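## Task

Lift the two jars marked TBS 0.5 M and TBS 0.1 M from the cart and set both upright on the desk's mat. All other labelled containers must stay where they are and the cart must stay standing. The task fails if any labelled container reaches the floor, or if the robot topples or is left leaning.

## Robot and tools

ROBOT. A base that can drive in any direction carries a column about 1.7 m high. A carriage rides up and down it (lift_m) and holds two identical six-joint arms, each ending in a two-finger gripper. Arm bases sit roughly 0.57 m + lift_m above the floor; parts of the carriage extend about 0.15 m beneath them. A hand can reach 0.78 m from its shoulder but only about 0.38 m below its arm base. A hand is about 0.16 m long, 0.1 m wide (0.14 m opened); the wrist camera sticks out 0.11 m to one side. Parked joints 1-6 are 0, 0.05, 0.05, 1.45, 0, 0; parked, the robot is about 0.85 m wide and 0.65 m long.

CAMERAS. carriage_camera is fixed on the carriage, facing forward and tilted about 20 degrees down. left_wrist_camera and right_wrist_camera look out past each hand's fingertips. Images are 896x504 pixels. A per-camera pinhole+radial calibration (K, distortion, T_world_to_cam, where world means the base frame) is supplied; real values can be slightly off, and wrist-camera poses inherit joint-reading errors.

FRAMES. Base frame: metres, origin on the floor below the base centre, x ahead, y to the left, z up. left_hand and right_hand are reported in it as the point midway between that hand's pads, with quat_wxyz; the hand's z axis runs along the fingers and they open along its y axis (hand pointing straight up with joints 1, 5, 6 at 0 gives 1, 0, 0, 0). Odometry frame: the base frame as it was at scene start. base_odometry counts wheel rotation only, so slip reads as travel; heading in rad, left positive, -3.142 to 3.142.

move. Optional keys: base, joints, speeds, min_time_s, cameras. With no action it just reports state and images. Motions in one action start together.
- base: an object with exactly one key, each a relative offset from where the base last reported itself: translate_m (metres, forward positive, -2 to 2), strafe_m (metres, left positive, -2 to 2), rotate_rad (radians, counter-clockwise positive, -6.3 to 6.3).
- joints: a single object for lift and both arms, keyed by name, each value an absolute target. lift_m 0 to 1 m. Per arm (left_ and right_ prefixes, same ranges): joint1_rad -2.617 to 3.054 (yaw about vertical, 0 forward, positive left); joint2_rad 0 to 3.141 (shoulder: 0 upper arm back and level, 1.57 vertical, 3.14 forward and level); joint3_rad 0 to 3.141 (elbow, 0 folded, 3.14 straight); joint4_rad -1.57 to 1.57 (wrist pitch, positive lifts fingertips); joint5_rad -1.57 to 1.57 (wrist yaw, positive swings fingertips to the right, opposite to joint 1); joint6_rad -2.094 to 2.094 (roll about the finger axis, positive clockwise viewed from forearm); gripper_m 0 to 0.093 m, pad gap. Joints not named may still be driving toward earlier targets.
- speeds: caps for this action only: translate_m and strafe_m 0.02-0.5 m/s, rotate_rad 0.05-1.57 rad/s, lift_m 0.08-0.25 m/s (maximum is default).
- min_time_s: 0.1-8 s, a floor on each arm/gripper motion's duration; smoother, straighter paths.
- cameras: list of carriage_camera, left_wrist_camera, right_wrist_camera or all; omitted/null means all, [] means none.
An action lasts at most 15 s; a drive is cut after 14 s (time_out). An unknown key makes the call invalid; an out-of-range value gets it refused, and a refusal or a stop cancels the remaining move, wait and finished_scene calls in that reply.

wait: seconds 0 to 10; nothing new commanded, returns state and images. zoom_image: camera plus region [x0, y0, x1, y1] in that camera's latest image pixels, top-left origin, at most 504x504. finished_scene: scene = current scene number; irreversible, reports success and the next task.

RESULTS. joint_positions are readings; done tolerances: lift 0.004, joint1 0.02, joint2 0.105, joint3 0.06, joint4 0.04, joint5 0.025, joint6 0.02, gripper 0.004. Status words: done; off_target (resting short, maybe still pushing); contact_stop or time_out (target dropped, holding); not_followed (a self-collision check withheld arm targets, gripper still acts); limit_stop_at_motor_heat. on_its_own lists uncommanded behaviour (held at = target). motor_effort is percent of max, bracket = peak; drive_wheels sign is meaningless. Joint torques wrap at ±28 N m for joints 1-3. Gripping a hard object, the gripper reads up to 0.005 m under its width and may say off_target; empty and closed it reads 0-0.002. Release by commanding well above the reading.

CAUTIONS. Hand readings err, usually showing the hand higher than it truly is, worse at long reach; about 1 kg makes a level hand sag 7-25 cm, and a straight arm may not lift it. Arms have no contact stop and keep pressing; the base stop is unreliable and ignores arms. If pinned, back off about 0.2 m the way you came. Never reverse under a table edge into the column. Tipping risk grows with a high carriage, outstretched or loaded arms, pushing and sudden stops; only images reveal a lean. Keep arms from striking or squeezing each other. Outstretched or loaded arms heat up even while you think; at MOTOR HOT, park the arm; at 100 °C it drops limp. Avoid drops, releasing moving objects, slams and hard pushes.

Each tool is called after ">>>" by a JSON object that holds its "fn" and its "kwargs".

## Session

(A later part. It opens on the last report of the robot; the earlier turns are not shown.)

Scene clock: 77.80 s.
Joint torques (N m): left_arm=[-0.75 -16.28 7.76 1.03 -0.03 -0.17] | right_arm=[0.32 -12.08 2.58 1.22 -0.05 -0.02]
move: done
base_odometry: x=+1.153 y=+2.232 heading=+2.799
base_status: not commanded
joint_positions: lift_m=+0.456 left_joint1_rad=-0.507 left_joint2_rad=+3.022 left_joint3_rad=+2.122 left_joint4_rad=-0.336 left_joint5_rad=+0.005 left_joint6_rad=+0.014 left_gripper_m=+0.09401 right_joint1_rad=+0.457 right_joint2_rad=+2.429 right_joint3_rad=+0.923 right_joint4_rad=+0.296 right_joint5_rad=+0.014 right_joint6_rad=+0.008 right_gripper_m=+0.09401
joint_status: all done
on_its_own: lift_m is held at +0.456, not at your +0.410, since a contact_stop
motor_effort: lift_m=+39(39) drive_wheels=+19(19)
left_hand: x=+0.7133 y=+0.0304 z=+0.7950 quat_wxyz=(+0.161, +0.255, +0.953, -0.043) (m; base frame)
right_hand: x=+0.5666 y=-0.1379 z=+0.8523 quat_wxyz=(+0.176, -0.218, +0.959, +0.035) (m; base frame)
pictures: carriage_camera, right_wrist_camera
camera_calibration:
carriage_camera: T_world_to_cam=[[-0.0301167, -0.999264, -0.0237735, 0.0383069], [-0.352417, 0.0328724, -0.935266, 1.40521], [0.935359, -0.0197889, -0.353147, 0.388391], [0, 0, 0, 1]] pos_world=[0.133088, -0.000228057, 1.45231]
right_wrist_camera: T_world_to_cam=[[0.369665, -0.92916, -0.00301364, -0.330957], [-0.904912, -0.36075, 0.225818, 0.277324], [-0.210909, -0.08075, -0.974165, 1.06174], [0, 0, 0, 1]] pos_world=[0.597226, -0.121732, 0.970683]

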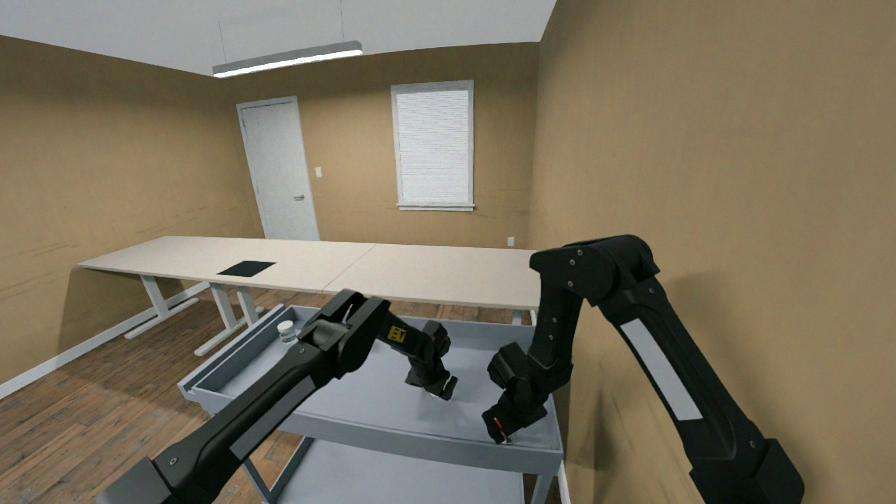

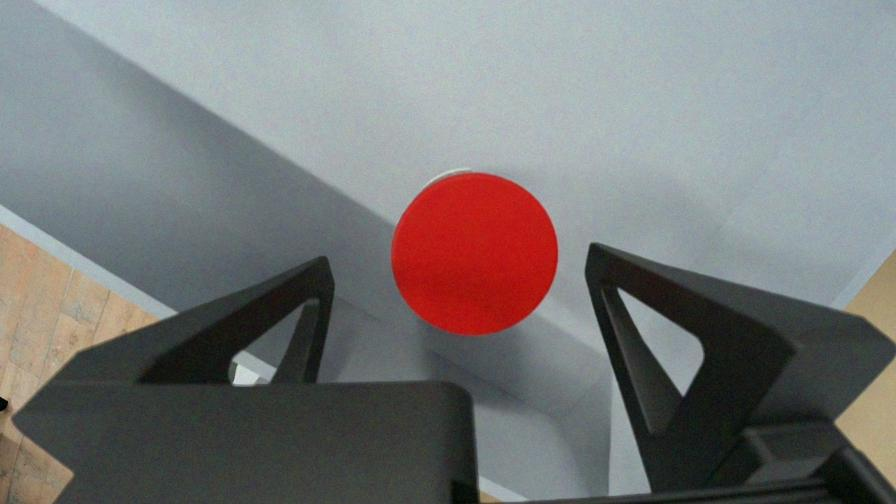

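>>> {"fn": "move", "kwargs": {"joints": {"right_joint1_rad":0.442,"right_joint2_rad":2.655,"right_joint3_rad":0.995,"right_joint4_rad":0.42}, "min_time_s": 1.5, "cameras": ["right_wrist_camera"]}}

>>> {"fn": "move", "kwargs": {"joints": {"left_gripper_m":0.044,"right_gripper_m":0.044}, "min_time_s": 1}}

Scene clock: 80.50 s.
Joint torques (N m): left_arm=[-0.73 -16.29 7.75 1.03 -0.03 -0.16] | right_arm=[0.7 -7.76 1.57 0.89 -0.04 -0.06]
move: off_target
base_odometry: x=+1.153 y=+2.232 heading=+2.799
base_status: not commanded
joint_positions: lift_m=+0.456 left_joint1_rad=-0.507 left_joint2_rad=+3.022 left_joint3_rad=+2.122 left_joint4_rad=-0.336 left_joint5_rad=+0.005 left_joint6_rad=+0.014 left_gripper_m=+0.09401 right_joint1_rad=+0.436 right_joint2_rad=+2.629 right_joint3_rad=+1.004 right_joint4_rad=+0.471 right_joint5_rad=+0.014 right_joint6_rad=+0.012 right_gripper_m=+0.09401
joint_status: right_joint4_rad off_target (ended at +0.471, target +0.420); the others done
on_its_own: lift_m is held at +0.456, not at your +0.410, since a contact_stop
motor_effort: lift_m=+40(40) drive_wheels=+19(19)
left_hand: x=+0.7133 y=+0.0304 z=+0.7950 quat_wxyz=(+0.161, +0.255, +0.953, -0.043) (m; base frame)
right_hand: x=+0.5827 y=-0.1391 z=+0.8072 quat_wxyz=(+0.203, -0.205, +0.957, +0.039) (m; base frame)
pictures: right_wrist_camera
camera_calibration:
right_wrist_camera: T_world_to_cam=[[0.347438, -0.93766, -0.00892458, -0.321606], [-0.923339, -0.34376, 0.171094, 0.358912], [-0.163496, -0.0512042, -0.985214, 1.00645], [0, 0, 0, 1]] pos_world=[0.607686, -0.126643, 0.927291]

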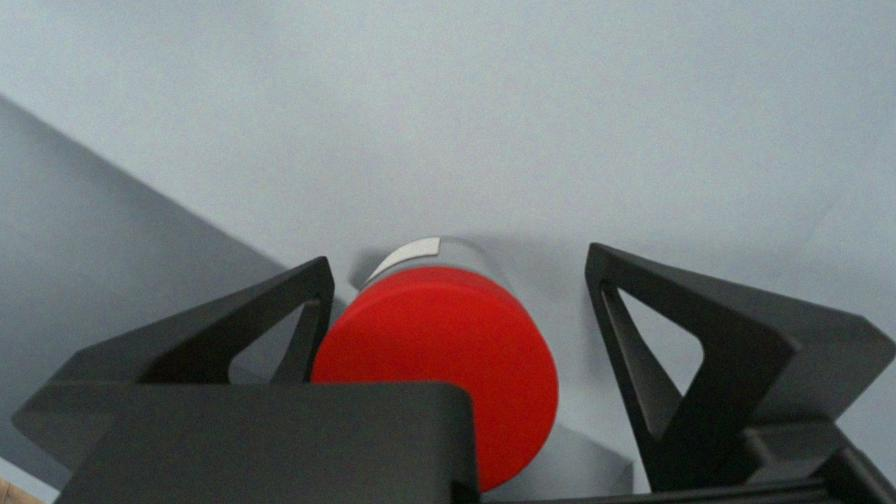

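Scene clock: 81.80 s.
Joint torques (N m): left_arm=[-0.76 -16.31 7.77 1.02 -0.03 -0.16] | right_arm=[0.68 -8.32 1.58 1.1 -0.02 -0.04]
move: off_target
base_odometry: x=+1.153 y=+2.232 heading=+2.799
base_status: not commanded
joint_positions: lift_m=+0.456 left_joint1_rad=-0.507 left_joint2_rad=+3.022 left_joint3_rad=+2.122 left_joint4_rad=-0.335 left_joint5_rad=+0.005 left_joint6_rad=+0.014 left_gripper_m=+0.05397 right_joint1_rad=+0.437 right_joint2_rad=+2.636 right_joint3_rad=+1.003 right_joint4_rad=+0.447 right_joint5_rad=+0.010 right_joint6_rad=+0.010 right_gripper_m=+0.05395
joint_status: left_gripper_m off_target (ended at +0.05400, target +0.04400); right_gripper_m off_target (ended at +0.05398, target +0.04400)
on_its_own: lift_m is held at +0.456, not at your +0.410, since a contact_stop
motor_effort: lift_m=+39(39) drive_wheels=+19(19)
left_hand: x=+0.7135 y=+0.0303 z=+0.7950 quat_wxyz=(+0.161, +0.255, +0.952, -0.043) (m; base frame)
right_hand: x=+0.5747 y=-0.1418 z=+0.8021 quat_wxyz=(+0.188, -0.207, +0.959, +0.037) (m; base frame)
pictures: carriage_camera, left_wrist_camera, right_wrist_camera
camera_calibration:
carriage_camera: T_world_to_cam=[[-0.0301167, -0.999264, -0.0237735, 0.0383069], [-0.352417, 0.0328724, -0.935266, 1.40521], [0.935359, -0.0197889, -0.353147, 0.388391], [0, 0, 0, 1]] pos_world=[0.133088, -0.000228057, 1.45231]
left_wrist_camera: T_world_to_cam=[[-0.515428, -0.856835, 0.0129873, 0.38531], [-0.814946, 0.494803, 0.301716, 0.330536], [-0.264947, 0.144929, -0.953309, 1.06461], [0, 0, 0, 1]] pos_world=[0.750033, 0.0123039, 0.910166]
right_wrist_camera: T_world_to_cam=[[0.350791, -0.936412, -0.00880531, -0.323289], [-0.916458, -0.345218, 0.202311, 0.322349], [-0.192487, -0.0628992, -0.979282, 1.01024], [0, 0, 0, 1]] pos_world=[0.603283, -0.127908, 0.921248]

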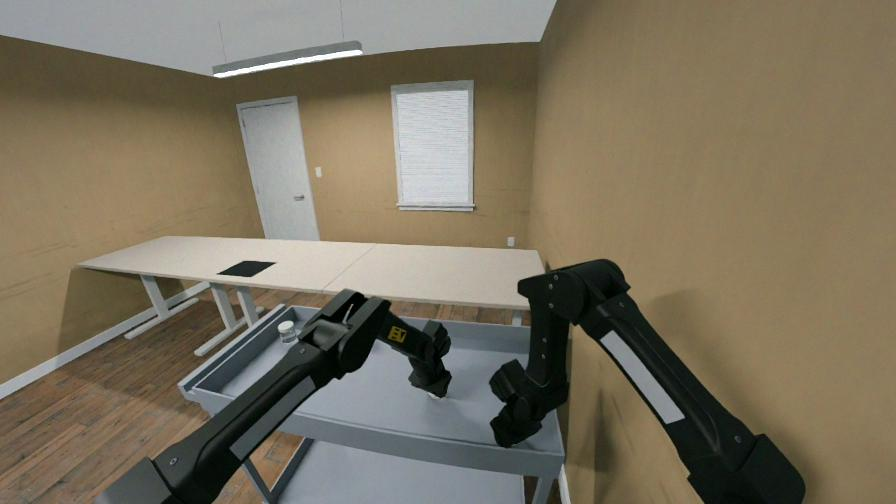

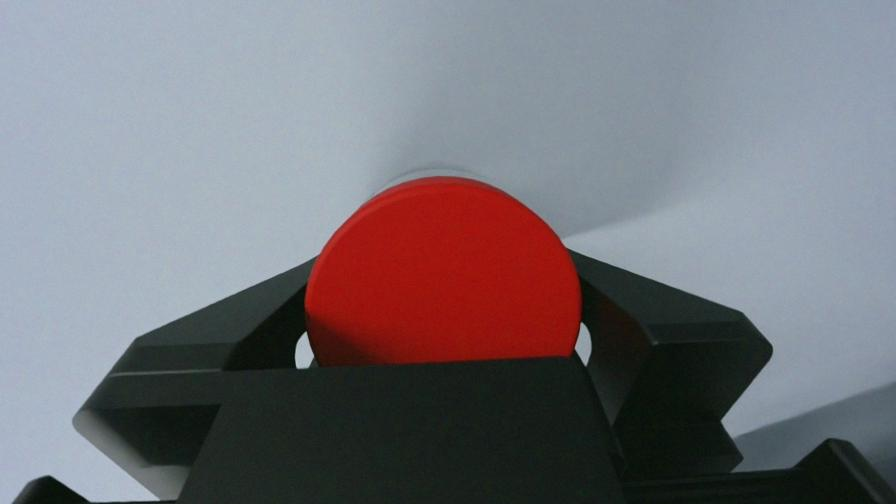

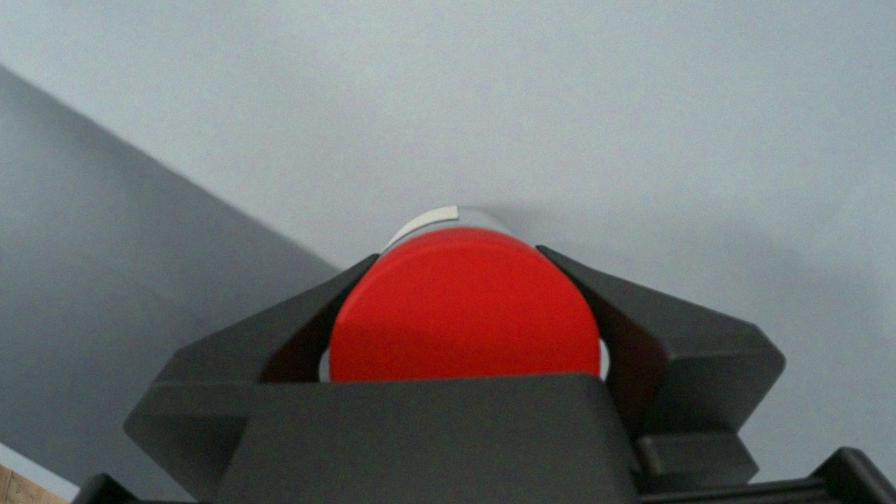

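>>> {"fn": "move", "kwargs": {"joints": {"lift_m":0.6}, "cameras": []}}

>>> {"fn": "move", "kwargs": {"base": {"strafe_m": 1.35}}}

Scene clock: 83.73 s.
Joint torques (N m): left_arm=[-0.57 -18.78 7.09 0.95 -0.02 -0.17] | right_arm=[0.54 -9.24 1.87 1.26 -0.02 -0.03]
move: done
base_odometry: x=+1.153 y=+2.232 heading=+2.799
base_status: not commanded
joint_positions: lift_m=+0.599 left_joint1_rad=-0.507 left_joint2_rad=+3.050 left_joint3_rad=+2.129 left_joint4_rad=-0.333 left_joint5_rad=+0.005 left_joint6_rad=+0.014 left_gripper_m=+0.05397 right_joint1_rad=+0.437 right_joint2_rad=+2.647 right_joint3_rad=+0.998 right_joint4_rad=+0.426 right_joint5_rad=+0.012 right_joint6_rad=+0.009 right_gripper_m=+0.05395
joint_status: all done
motor_effort: lift_m=+54(65) drive_wheels=+10(19)
left_hand: x=+0.7076 y=+0.0336 z=+0.9252 quat_wxyz=(+0.152, +0.255, +0.954, -0.041) (m; base frame)
right_hand: x=+0.5647 y=-0.1467 z=+0.9385 quat_wxyz=(+0.170, -0.208, +0.963, +0.033) (m; base frame)
pictures: none
No camera images: "cameras" was empty.

Scene clock: 88.97 s.
Joint torques (N m): left_arm=[-0.68 -18.81 7.15 0.96 -0.03 -0.16] | right_arm=[0.27 -9.22 2.13 1.33 -0.02 -0.02]
move: done
base_odometry: x=+0.699 y=+0.961 heading=+2.799
base_status: done
joint_positions: lift_m=+0.600 left_joint1_rad=-0.510 left_joint2_rad=+3.050 left_joint3_rad=+2.129 left_joint4_rad=-0.332 left_joint5_rad=+0.005 left_joint6_rad=+0.014 left_gripper_m=+0.05397 right_joint1_rad=+0.441 right_joint2_rad=+2.647 right_joint3_rad=+0.995 right_joint4_rad=+0.419 right_joint5_rad=+0.011 right_joint6_rad=+0.008 right_gripper_m=+0.05395
joint_status: not commanded
motor_effort: lift_m=+44(54) drive_wheels=+0(18)
left_hand: x=+0.7069 y=+0.0323 z=+0.9261 quat_wxyz=(+0.153, +0.256, +0.954, -0.041) (m; base frame)
right_hand: x=+0.5612 y=-0.1465 z=+0.9384 quat_wxyz=(+0.165, -0.211, +0.963, +0.032) (m; base frame)
pictures: carriage_camera, left_wrist_camera, right_wrist_camera
camera_calibration:
carriage_camera: T_world_to_cam=[[-0.0301167, -0.999264, -0.0237735, 0.0417252], [-0.352417, 0.0328724, -0.935266, 1.53969], [0.935359, -0.0197889, -0.353147, 0.439169], [0, 0, 0, 1]] pos_world=[0.133088, -0.000228057, 1.5961]
left_wrist_camera: T_world_to_cam=[[-0.517506, -0.855571, 0.0135963, 0.382761], [-0.808768, 0.494261, 0.318748, 0.264551], [-0.279432, 0.153958, -0.947742, 1.19227], [0, 0, 0, 1]] pos_world=[0.7452, 0.013163, 1.04043]
right_wrist_camera: T_world_to_cam=[[0.355986, -0.934482, -0.00409806, -0.328756], [-0.904886, -0.3458, 0.248202, 0.231133], [-0.233358, -0.0846482, -0.9687, 1.15065], [0, 0, 0, 1]] pos_world=[0.594694, -0.12989, 1.05592]

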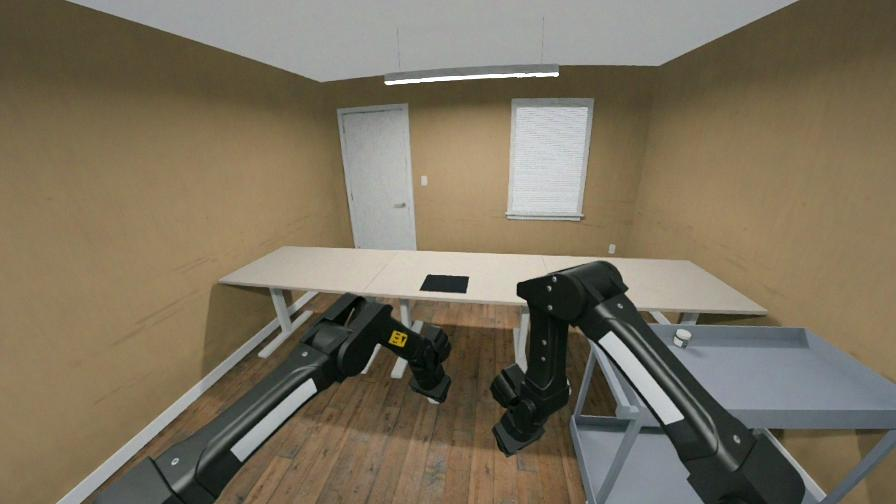

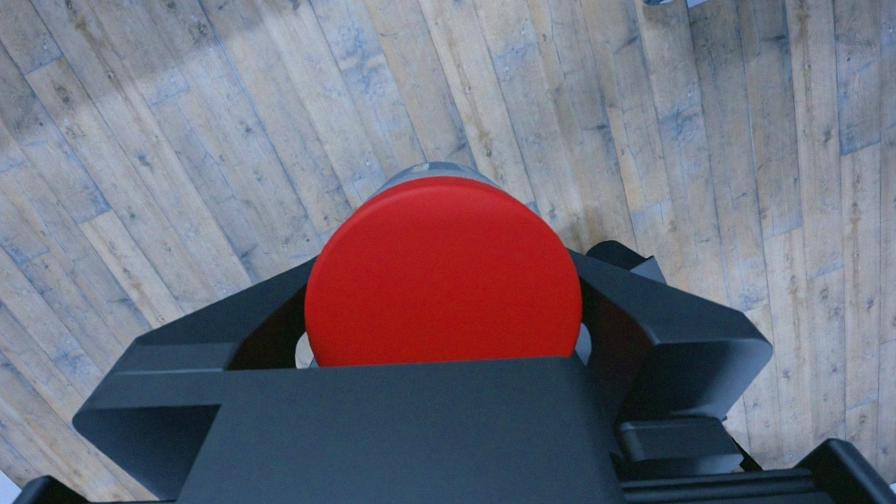

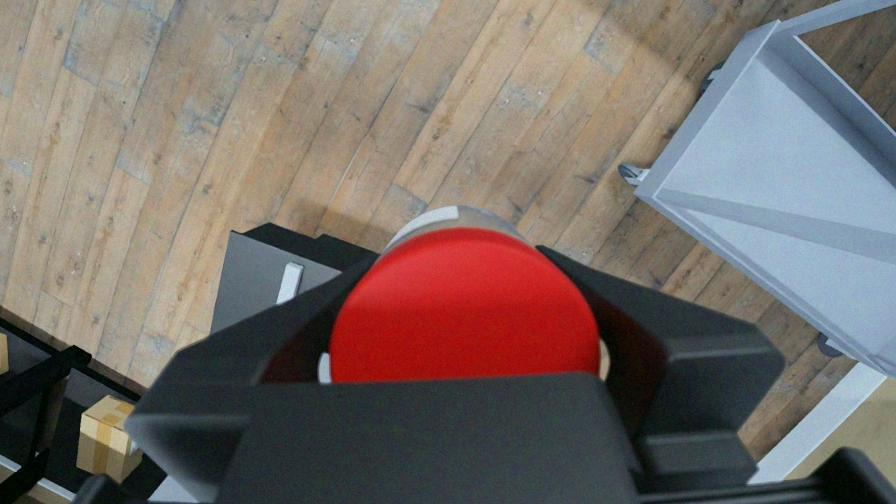

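>>> {"fn": "move", "kwargs": {"base": {"translate_m": 1.02}, "speeds": {"translate_m": 0.35}}}

Scene clock: 94.47 s.
Joint torques (N m): left_arm=[-0.47 -18.8 7.09 0.97 -0.03 -0.17] | right_arm=[0.24 -9.14 2.21 1.33 -0.02 -0.02]
move: done
base_odometry: x=-0.262 y=+1.303 heading=+2.800
base_status: done
joint_positions: lift_m=+0.600 left_joint1_rad=-0.511 left_joint2_rad=+3.050 left_joint3_rad=+2.129 left_joint4_rad=-0.333 left_joint5_rad=+0.005 left_joint6_rad=+0.014 left_gripper_m=+0.05397 right_joint1_rad=+0.442 right_joint2_rad=+2.647 right_joint3_rad=+0.995 right_joint4_rad=+0.419 right_joint5_rad=+0.010 right_joint6_rad=+0.008 right_gripper_m=+0.05395
joint_status: not commanded
motor_effort: lift_m=+43(44) drive_wheels=-3(23)
left_hand: x=+0.7067 y=+0.0322 z=+0.9260 quat_wxyz=(+0.152, +0.257, +0.954, -0.041) (m; base frame)
right_hand: x=+0.5609 y=-0.1461 z=+0.9384 quat_wxyz=(+0.165, -0.211, +0.963, +0.033) (m; base frame)
pictures: carriage_camera, left_wrist_camera, right_wrist_camera
camera_calibration:
carriage_camera: T_world_to_cam=[[-0.0301167, -0.999264, -0.0237735, 0.0417252], [-0.352417, 0.0328724, -0.935266, 1.53969], [0.935359, -0.0197889, -0.353147, 0.439169], [0, 0, 0, 1]] pos_world=[0.133088, -0.000228057, 1.5961]
left_wrist_camera: T_world_to_cam=[[-0.517823, -0.855379, 0.0136221, 0.382738], [-0.808367, 0.494451, 0.319471, 0.26345], [-0.280004, 0.154418, -0.947498, 1.19232], [0, 0, 0, 1]] pos_world=[0.745009, 0.0130081, 1.04034]
right_wrist_camera: T_world_to_cam=[[0.357171, -0.934029, -0.00442757, -0.32856], [-0.904322, -0.346989, 0.248597, 0.23016], [-0.233733, -0.0847877, -0.968597, 1.15068], [0, 0, 0, 1]] pos_world=[0.594443, -0.129458, 1.05587]

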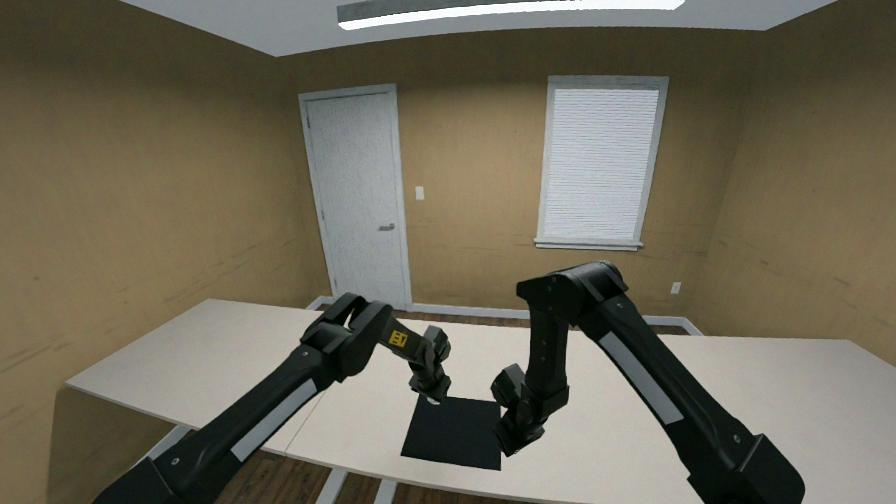

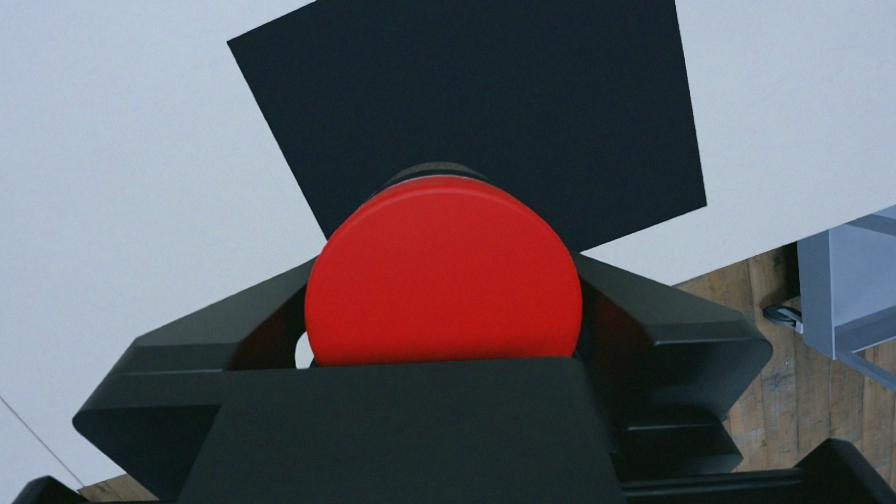

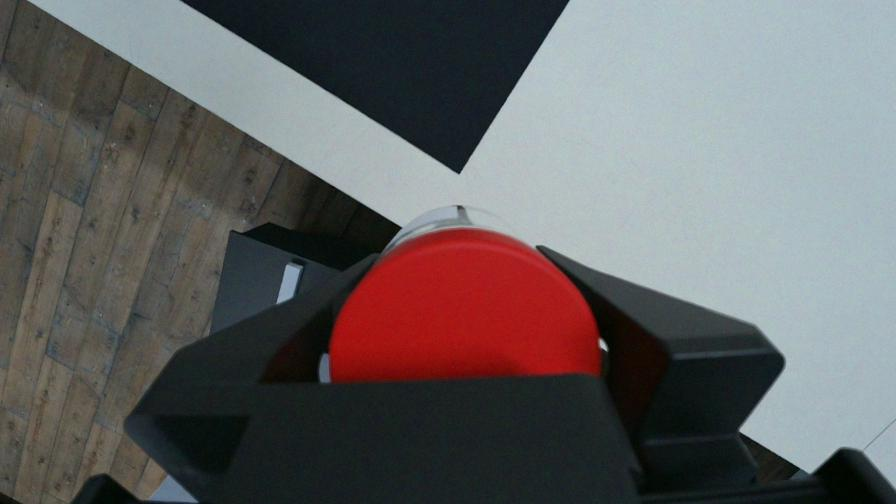

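>>> {"fn": "move", "kwargs": {"joints": {"left_joint1_rad":-0.395,"left_joint2_rad":3.083,"left_joint3_rad":2.45,"left_joint4_rad":-0.55,"right_joint1_rad":0.475,"right_joint2_rad":2.671,"right_joint3_rad":1.49,"right_joint4_rad":-0.011}, "min_time_s": 1.5, "cameras": []}}

>>> {"fn": "move", "kwargs": {"joints": {"lift_m":0.42}}}

Scene clock: 99.27 s.
Joint torques (N m): left_arm=[0.06 -17.37 8.95 0.91 -0.03 -0.16] | right_arm=[0.79 -10.82 6.45 1.32 -0.02 -0.02]
move: done
base_odometry: x=-0.262 y=+1.303 heading=+2.800
base_status: not commanded
joint_positions: lift_m=+0.600 left_joint1_rad=-0.400 left_joint2_rad=+3.077 left_joint3_rad=+2.413 left_joint4_rad=-0.551 left_joint5_rad=+0.005 left_joint6_rad=+0.014 left_gripper_m=+0.05397 right_joint1_rad=+0.469 right_joint2_rad=+2.653 right_joint3_rad=+1.471 right_joint4_rad=-0.003 right_joint5_rad=+0.010 right_joint6_rad=+0.008 right_gripper_m=+0.05395
joint_status: all done
motor_effort: lift_m=+44(44) drive_wheels=+8(8)
left_hand: x=+0.7737 y=+0.0701 z=+0.9770 quat_wxyz=(+0.173, +0.203, +0.963, -0.037) (m; base frame)
right_hand: x=+0.6640 y=-0.0827 z=+0.9862 quat_wxyz=(+0.187, -0.223, +0.956, +0.040) (m; base frame)
pictures: none
No camera images: "cameras" was empty.

Scene clock: 100.57 s.
Joint torques (N m): left_arm=[0.05 -19.54 7.86 1.04 -0.03 -0.16] | right_arm=[0.69 -11.97 5.74 1.43 -0.01 -0.02]
move: done
base_odometry: x=-0.262 y=+1.303 heading=+2.800
base_status: not commanded
joint_positions: lift_m=+0.420 left_joint1_rad=-0.400 left_joint2_rad=+3.100 left_joint3_rad=+2.425 left_joint4_rad=-0.563 left_joint5_rad=+0.005 left_joint6_rad=+0.014 left_gripper_m=+0.05397 right_joint1_rad=+0.469 right_joint2_rad=+2.668 right_joint3_rad=+1.478 right_joint4_rad=-0.016 right_joint5_rad=+0.010 right_joint6_rad=+0.008 right_gripper_m=+0.05395
joint_status: all done
motor_effort: lift_m=+36(37) drive_wheels=-3(8)
left_hand: x=+0.7680 y=+0.0726 z=+0.7870 quat_wxyz=(+0.162, +0.204, +0.965, -0.034) (m; base frame)
right_hand: x=+0.6601 y=-0.0847 z=+0.8006 quat_wxyz=(+0.178, -0.224, +0.958, +0.038) (m; base frame)
pictures: carriage_camera, left_wrist_camera, right_wrist_camera
camera_calibration:
carriage_camera: T_world_to_cam=[[-0.0301167, -0.999264, -0.0237735, 0.0374609], [-0.352417, 0.0328724, -0.935266, 1.37193], [0.935359, -0.0197889, -0.353147, 0.375824], [0, 0, 0, 1]] pos_world=[0.133088, -0.000228057, 1.41673]
left_wrist_camera: T_world_to_cam=[[-0.420761, -0.907077, 0.0130913, 0.380576], [-0.862355, 0.404412, 0.304622, 0.397122], [-0.28161, 0.116884, -0.952383, 1.07938], [0, 0, 0, 1]] pos_world=[0.806555, 0.0584493, 0.902027]
right_wrist_camera: T_world_to_cam=[[0.382121, -0.924089, -0.00659725, -0.321108], [-0.900651, -0.374009, 0.221237, 0.392599], [-0.20691, -0.0785976, -0.975198, 1.03369], [0, 0, 0, 1]] pos_world=[0.690177, -0.0686511, 0.919074]

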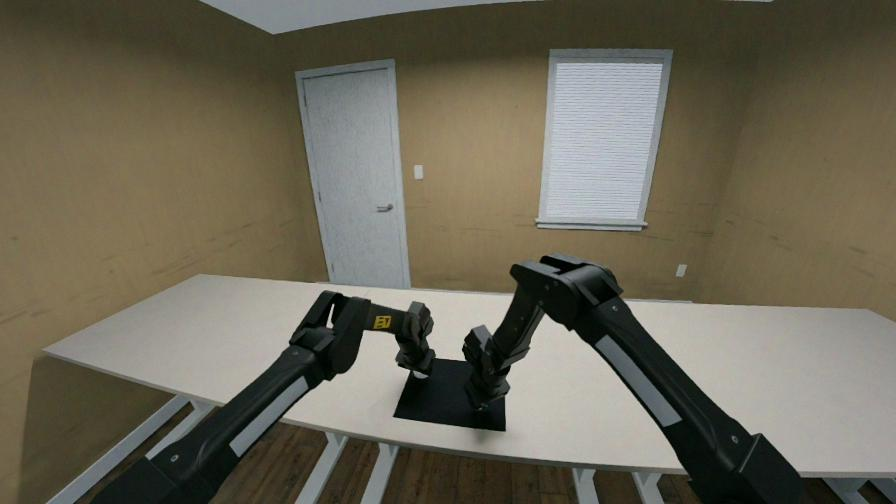

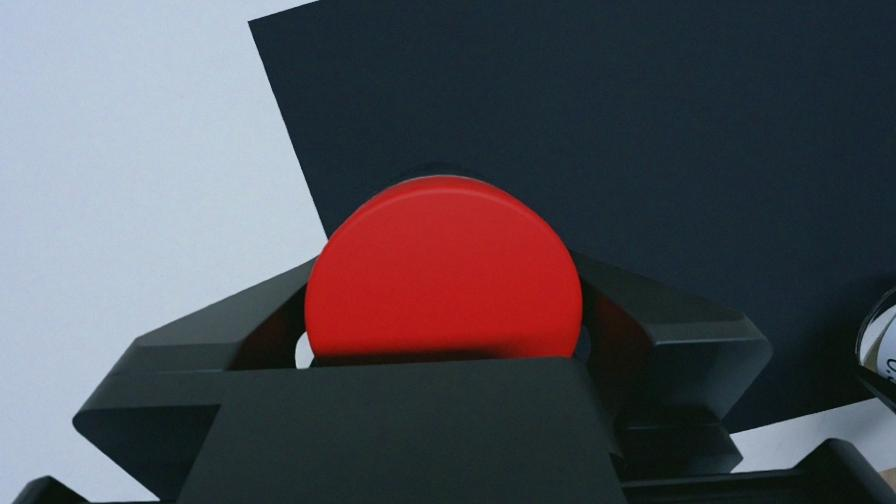

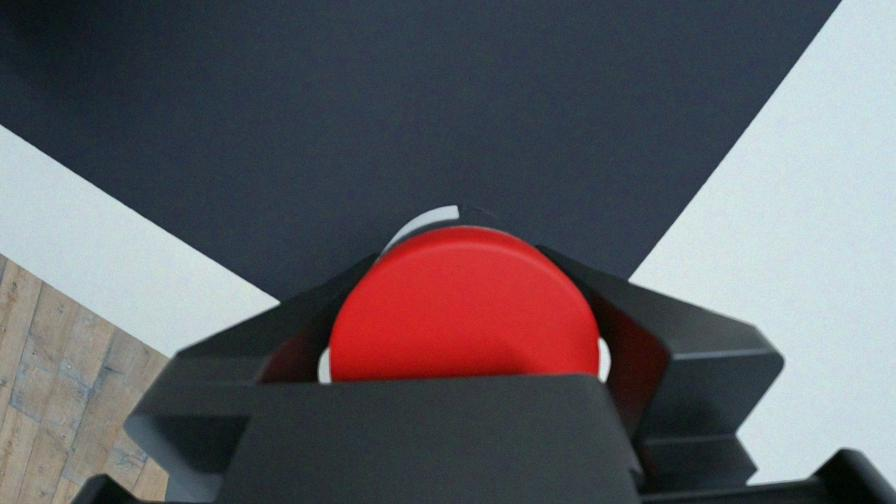

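>>> {"fn": "move", "kwargs": {"joints": {"lift_m":0.395}, "speeds": {"lift_m":0.08}, "cameras": ["left_wrist_camera"]}}

>>> {"fn": "move", "kwargs": {"joints": {"lift_m":0.385}, "speeds": {"lift_m":0.08}, "cameras": ["carriage_camera"]}}

>>> {"fn": "zoom_image", "kwargs": {"camera": "carriage_camera", "region": [380, 320, 530, 460]}}

Scene clock: 103.07 s.
Joint torques (N m): left_arm=[-0.1 -19.36 7.5 0.98 -0.01 -0.16] | right_arm=[0.77 -11.97 5.55 1.48 -0.02 -0.02]
move: done
base_odometry: x=-0.262 y=+1.303 heading=+2.800
base_status: not commanded
joint_positions: lift_m=+0.396 left_joint1_rad=-0.399 left_joint2_rad=+3.097 left_joint3_rad=+2.430 left_joint4_rad=-0.559 left_joint5_rad=+0.005 left_joint6_rad=+0.014 left_gripper_m=+0.05397 right_joint1_rad=+0.469 right_joint2_rad=+2.665 right_joint3_rad=+1.481 right_joint4_rad=-0.018 right_joint5_rad=+0.010 right_joint6_rad=+0.008 right_gripper_m=+0.05395
joint_status: all done
motor_effort: lift_m=+33(34) drive_wheels=+8(9)
left_hand: x=+0.7718 y=+0.0719 z=+0.7659 quat_wxyz=(+0.168, +0.202, +0.964, -0.035) (m; base frame)
right_hand: x=+0.6613 y=-0.0840 z=+0.7775 quat_wxyz=(+0.179, -0.224, +0.957, +0.038) (m; base frame)
pictures: left_wrist_camera
camera_calibration:
left_wrist_camera: T_world_to_cam=[[-0.419199, -0.907804, 0.0127907, 0.380967], [-0.866565, 0.404279, 0.292614, 0.419546], [-0.270808, 0.11158, -0.956145, 1.05529], [0, 0, 0, 1]] pos_world=[0.809045, 0.0584815, 0.881369]

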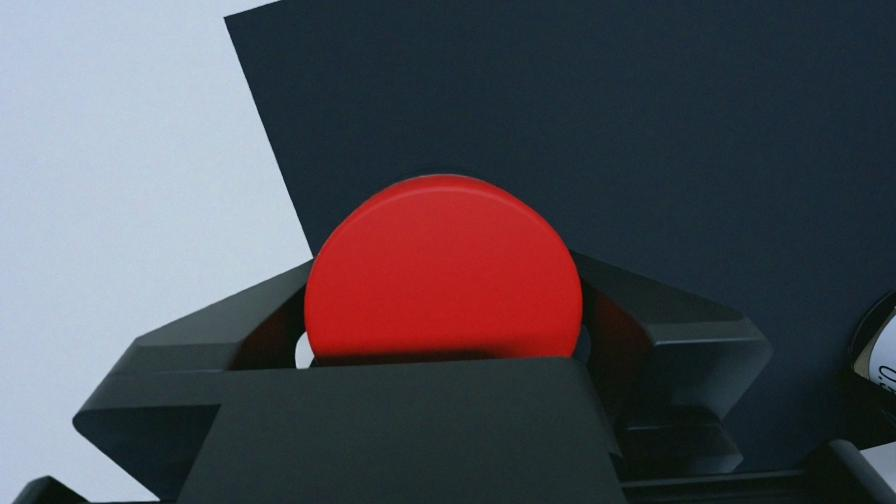

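Scene clock: 103.57 s.
Joint torques (N m): left_arm=[-0.17 -17.89 7.06 1.31 -0.04 -0.17] | right_arm=[0.85 -9.55 5.75 1.9 -0.01 -0.02]
move: done
base_odometry: x=-0.262 y=+1.303 heading=+2.799
base_status: not commanded
joint_positions: lift_m=+0.386 left_joint1_rad=-0.398 left_joint2_rad=+3.081 left_joint3_rad=+2.436 left_joint4_rad=-0.589 left_joint5_rad=+0.006 left_joint6_rad=+0.014 left_gripper_m=+0.05397 right_joint1_rad=+0.469 right_joint2_rad=+2.640 right_joint3_rad=+1.481 right_joint4_rad=-0.052 right_joint5_rad=+0.010 right_joint6_rad=+0.008 right_gripper_m=+0.05395
joint_status: all done
motor_effort: lift_m=+30(30) drive_wheels=+9(10)
left_hand: x=+0.7720 y=+0.0722 z=+0.7649 quat_wxyz=(+0.164, +0.202, +0.965, -0.035) (m; base frame)
right_hand: x=+0.6612 y=-0.0841 z=+0.7766 quat_wxyz=(+0.175, -0.224, +0.958, +0.037) (m; base frame)
pictures: carriage_camera
camera_calibration:
carriage_camera: T_world_to_cam=[[-0.0301167, -0.999264, -0.0237735, 0.0366427], [-0.352417, 0.0328724, -0.935266, 1.33974], [0.935359, -0.0197889, -0.353147, 0.36367], [0, 0, 0, 1]] pos_world=[0.133088, -0.000228057, 1.38231]

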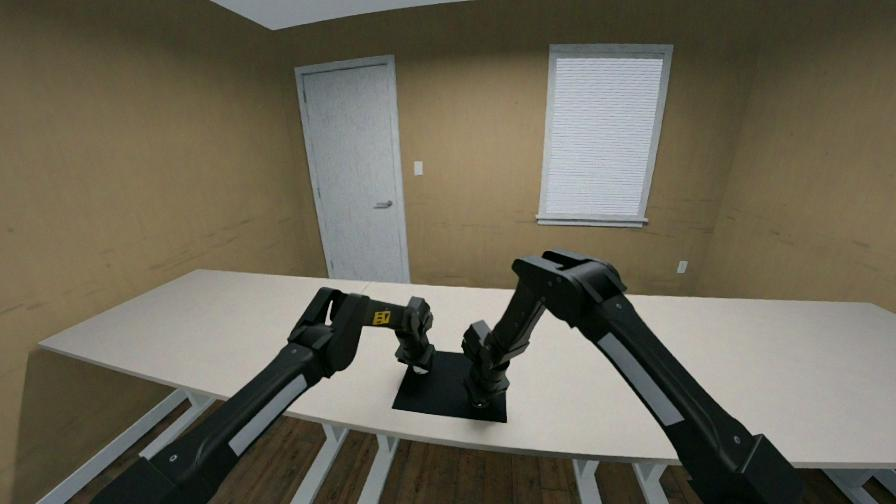

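Scaled by 3.360.

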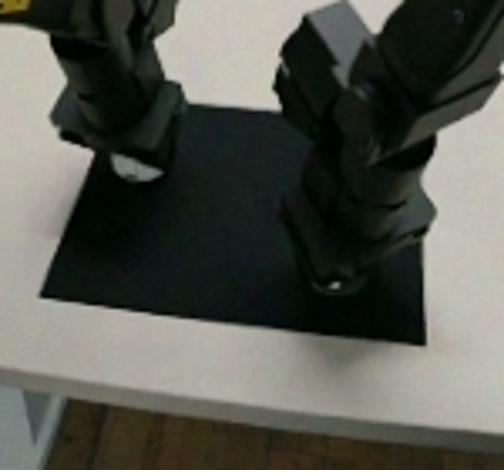

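>>> {"fn": "move", "kwargs": {"joints": {"left_gripper_m":0.08,"right_gripper_m":0.08}, "min_time_s": 0.8, "cameras": []}}

>>> {"fn": "move", "kwargs": {"joints": {"lift_m":0.52}}}

Scene clock: 105.10 s.
Joint torques (N m): left_arm=[-0.35 -17.95 7.09 1.08 -0.04 -0.17] | right_arm=[2.45 -9.57 5.68 1.89 -0.1 0.08]
move: done
base_odometry: x=-0.262 y=+1.303 heading=+2.799
base_status: not commanded
joint_positions: lift_m=+0.386 left_joint1_rad=-0.398 left_joint2_rad=+3.083 left_joint3_rad=+2.436 left_joint4_rad=-0.565 left_joint5_rad=+0.006 left_joint6_rad=+0.014 left_gripper_m=+0.07996 right_joint1_rad=+0.452 right_joint2_rad=+2.639 right_joint3_rad=+1.481 right_joint4_rad=-0.055 right_joint5_rad=+0.019 right_joint6_rad=-0.001 right_gripper_m=+0.07985
joint_status: all done
motor_effort: lift_m=+30(31) drive_wheels=+7(9)
left_hand: x=+0.7767 y=+0.0702 z=+0.7660 quat_wxyz=(+0.175, +0.202, +0.963, -0.037) (m; base frame)
right_hand: x=+0.6651 y=-0.0930 z=+0.7767 quat_wxyz=(+0.175, -0.219, +0.959, +0.031) (m; base frame)
pictures: none
No camera images: "cameras" was empty.

Scene clock: 106.17 s.
Joint torques (N m): left_arm=[-0.12 -18.92 7.24 0.96 -0.04 -0.16] | right_arm=[0.03 -12.1 5.53 1.43 -0.06 0.08]
move: done
base_odometry: x=-0.262 y=+1.303 heading=+2.799
base_status: not commanded
joint_positions: lift_m=+0.520 left_joint1_rad=-0.398 left_joint2_rad=+3.094 left_joint3_rad=+2.436 left_joint4_rad=-0.553 left_joint5_rad=+0.006 left_joint6_rad=+0.014 left_gripper_m=+0.07996 right_joint1_rad=+0.474 right_joint2_rad=+2.668 right_joint3_rad=+1.481 right_joint4_rad=-0.014 right_joint5_rad=+0.015 right_joint6_rad=-0.001 right_gripper_m=+0.07990
joint_status: all done
motor_effort: lift_m=+42(51) drive_wheels=+7(8)
left_hand: x=+0.7758 y=+0.0706 z=+0.8942 quat_wxyz=(+0.175, +0.202, +0.963, -0.037) (m; base frame)
right_hand: x=+0.6608 y=-0.0824 z=+0.9010 quat_wxyz=(+0.181, -0.230, +0.956, +0.036) (m; base frame)
pictures: carriage_camera, left_wrist_camera, right_wrist_camera
camera_calibration:
carriage_camera: T_world_to_cam=[[-0.0301167, -0.999264, -0.0237735, 0.0398264], [-0.352417, 0.0328724, -0.935266, 1.46499], [0.935359, -0.0197889, -0.353147, 0.410963], [0, 0, 0, 1]] pos_world=[0.133088, -0.000228057, 1.51623]
left_wrist_camera: T_world_to_cam=[[-0.418914, -0.907933, 0.0130124, 0.379385], [-0.870505, 0.405639, 0.278706, 0.401421], [-0.258325, 0.105427, -0.960288, 1.17364], [0, 0, 0, 1]] pos_world=[0.81155, 0.0578913, 1.01022]
right_wrist_camera: T_world_to_cam=[[0.393198, -0.919454, 0.000263991, -0.331729], [-0.897693, -0.38383, 0.216383, 0.373446], [-0.198853, -0.0853186, -0.976308, 1.12709], [0, 0, 0, 1]] pos_world=[0.689801, -0.0655077, 1.01967]

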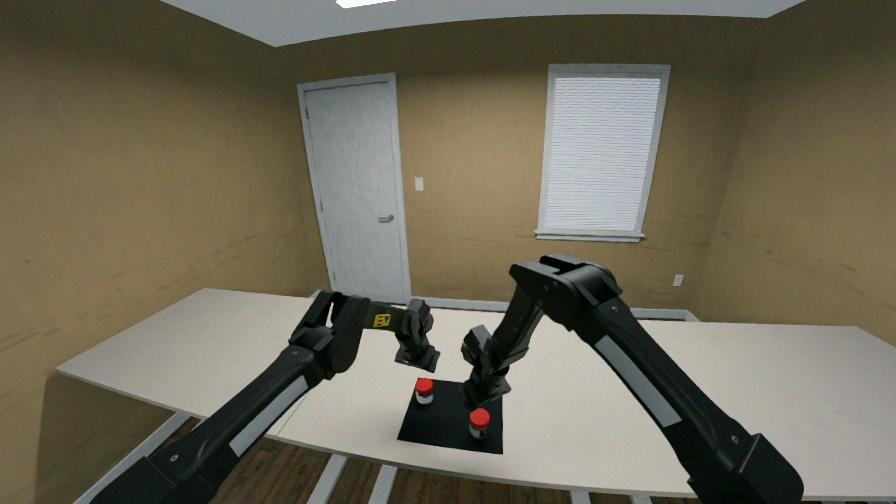

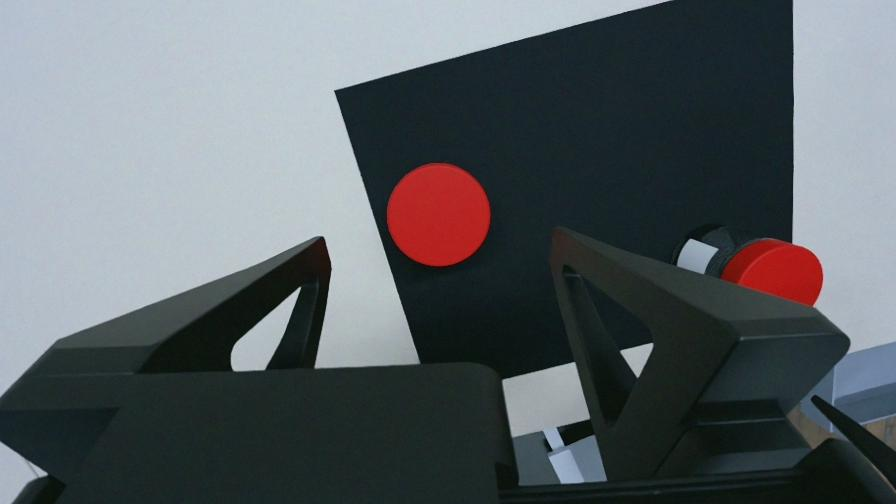

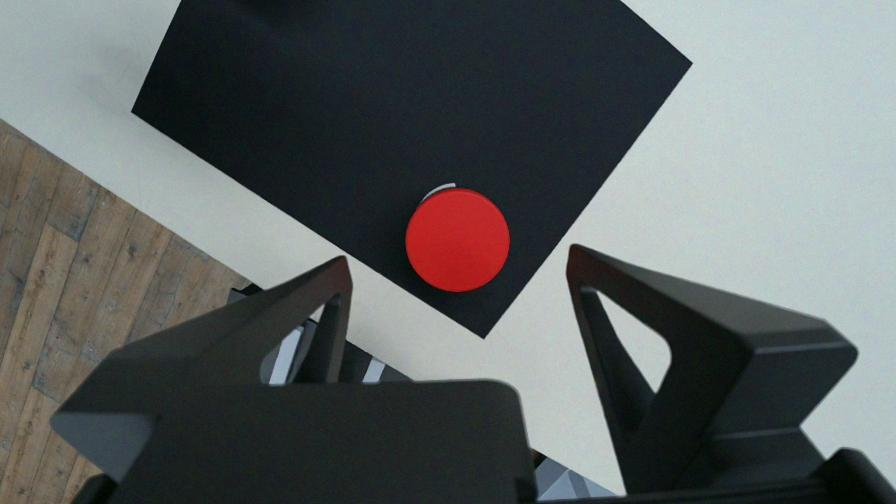

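>>> {"fn": "finished_scene", "kwargs": {"scene": 1}}

The scene is finished: the task was done.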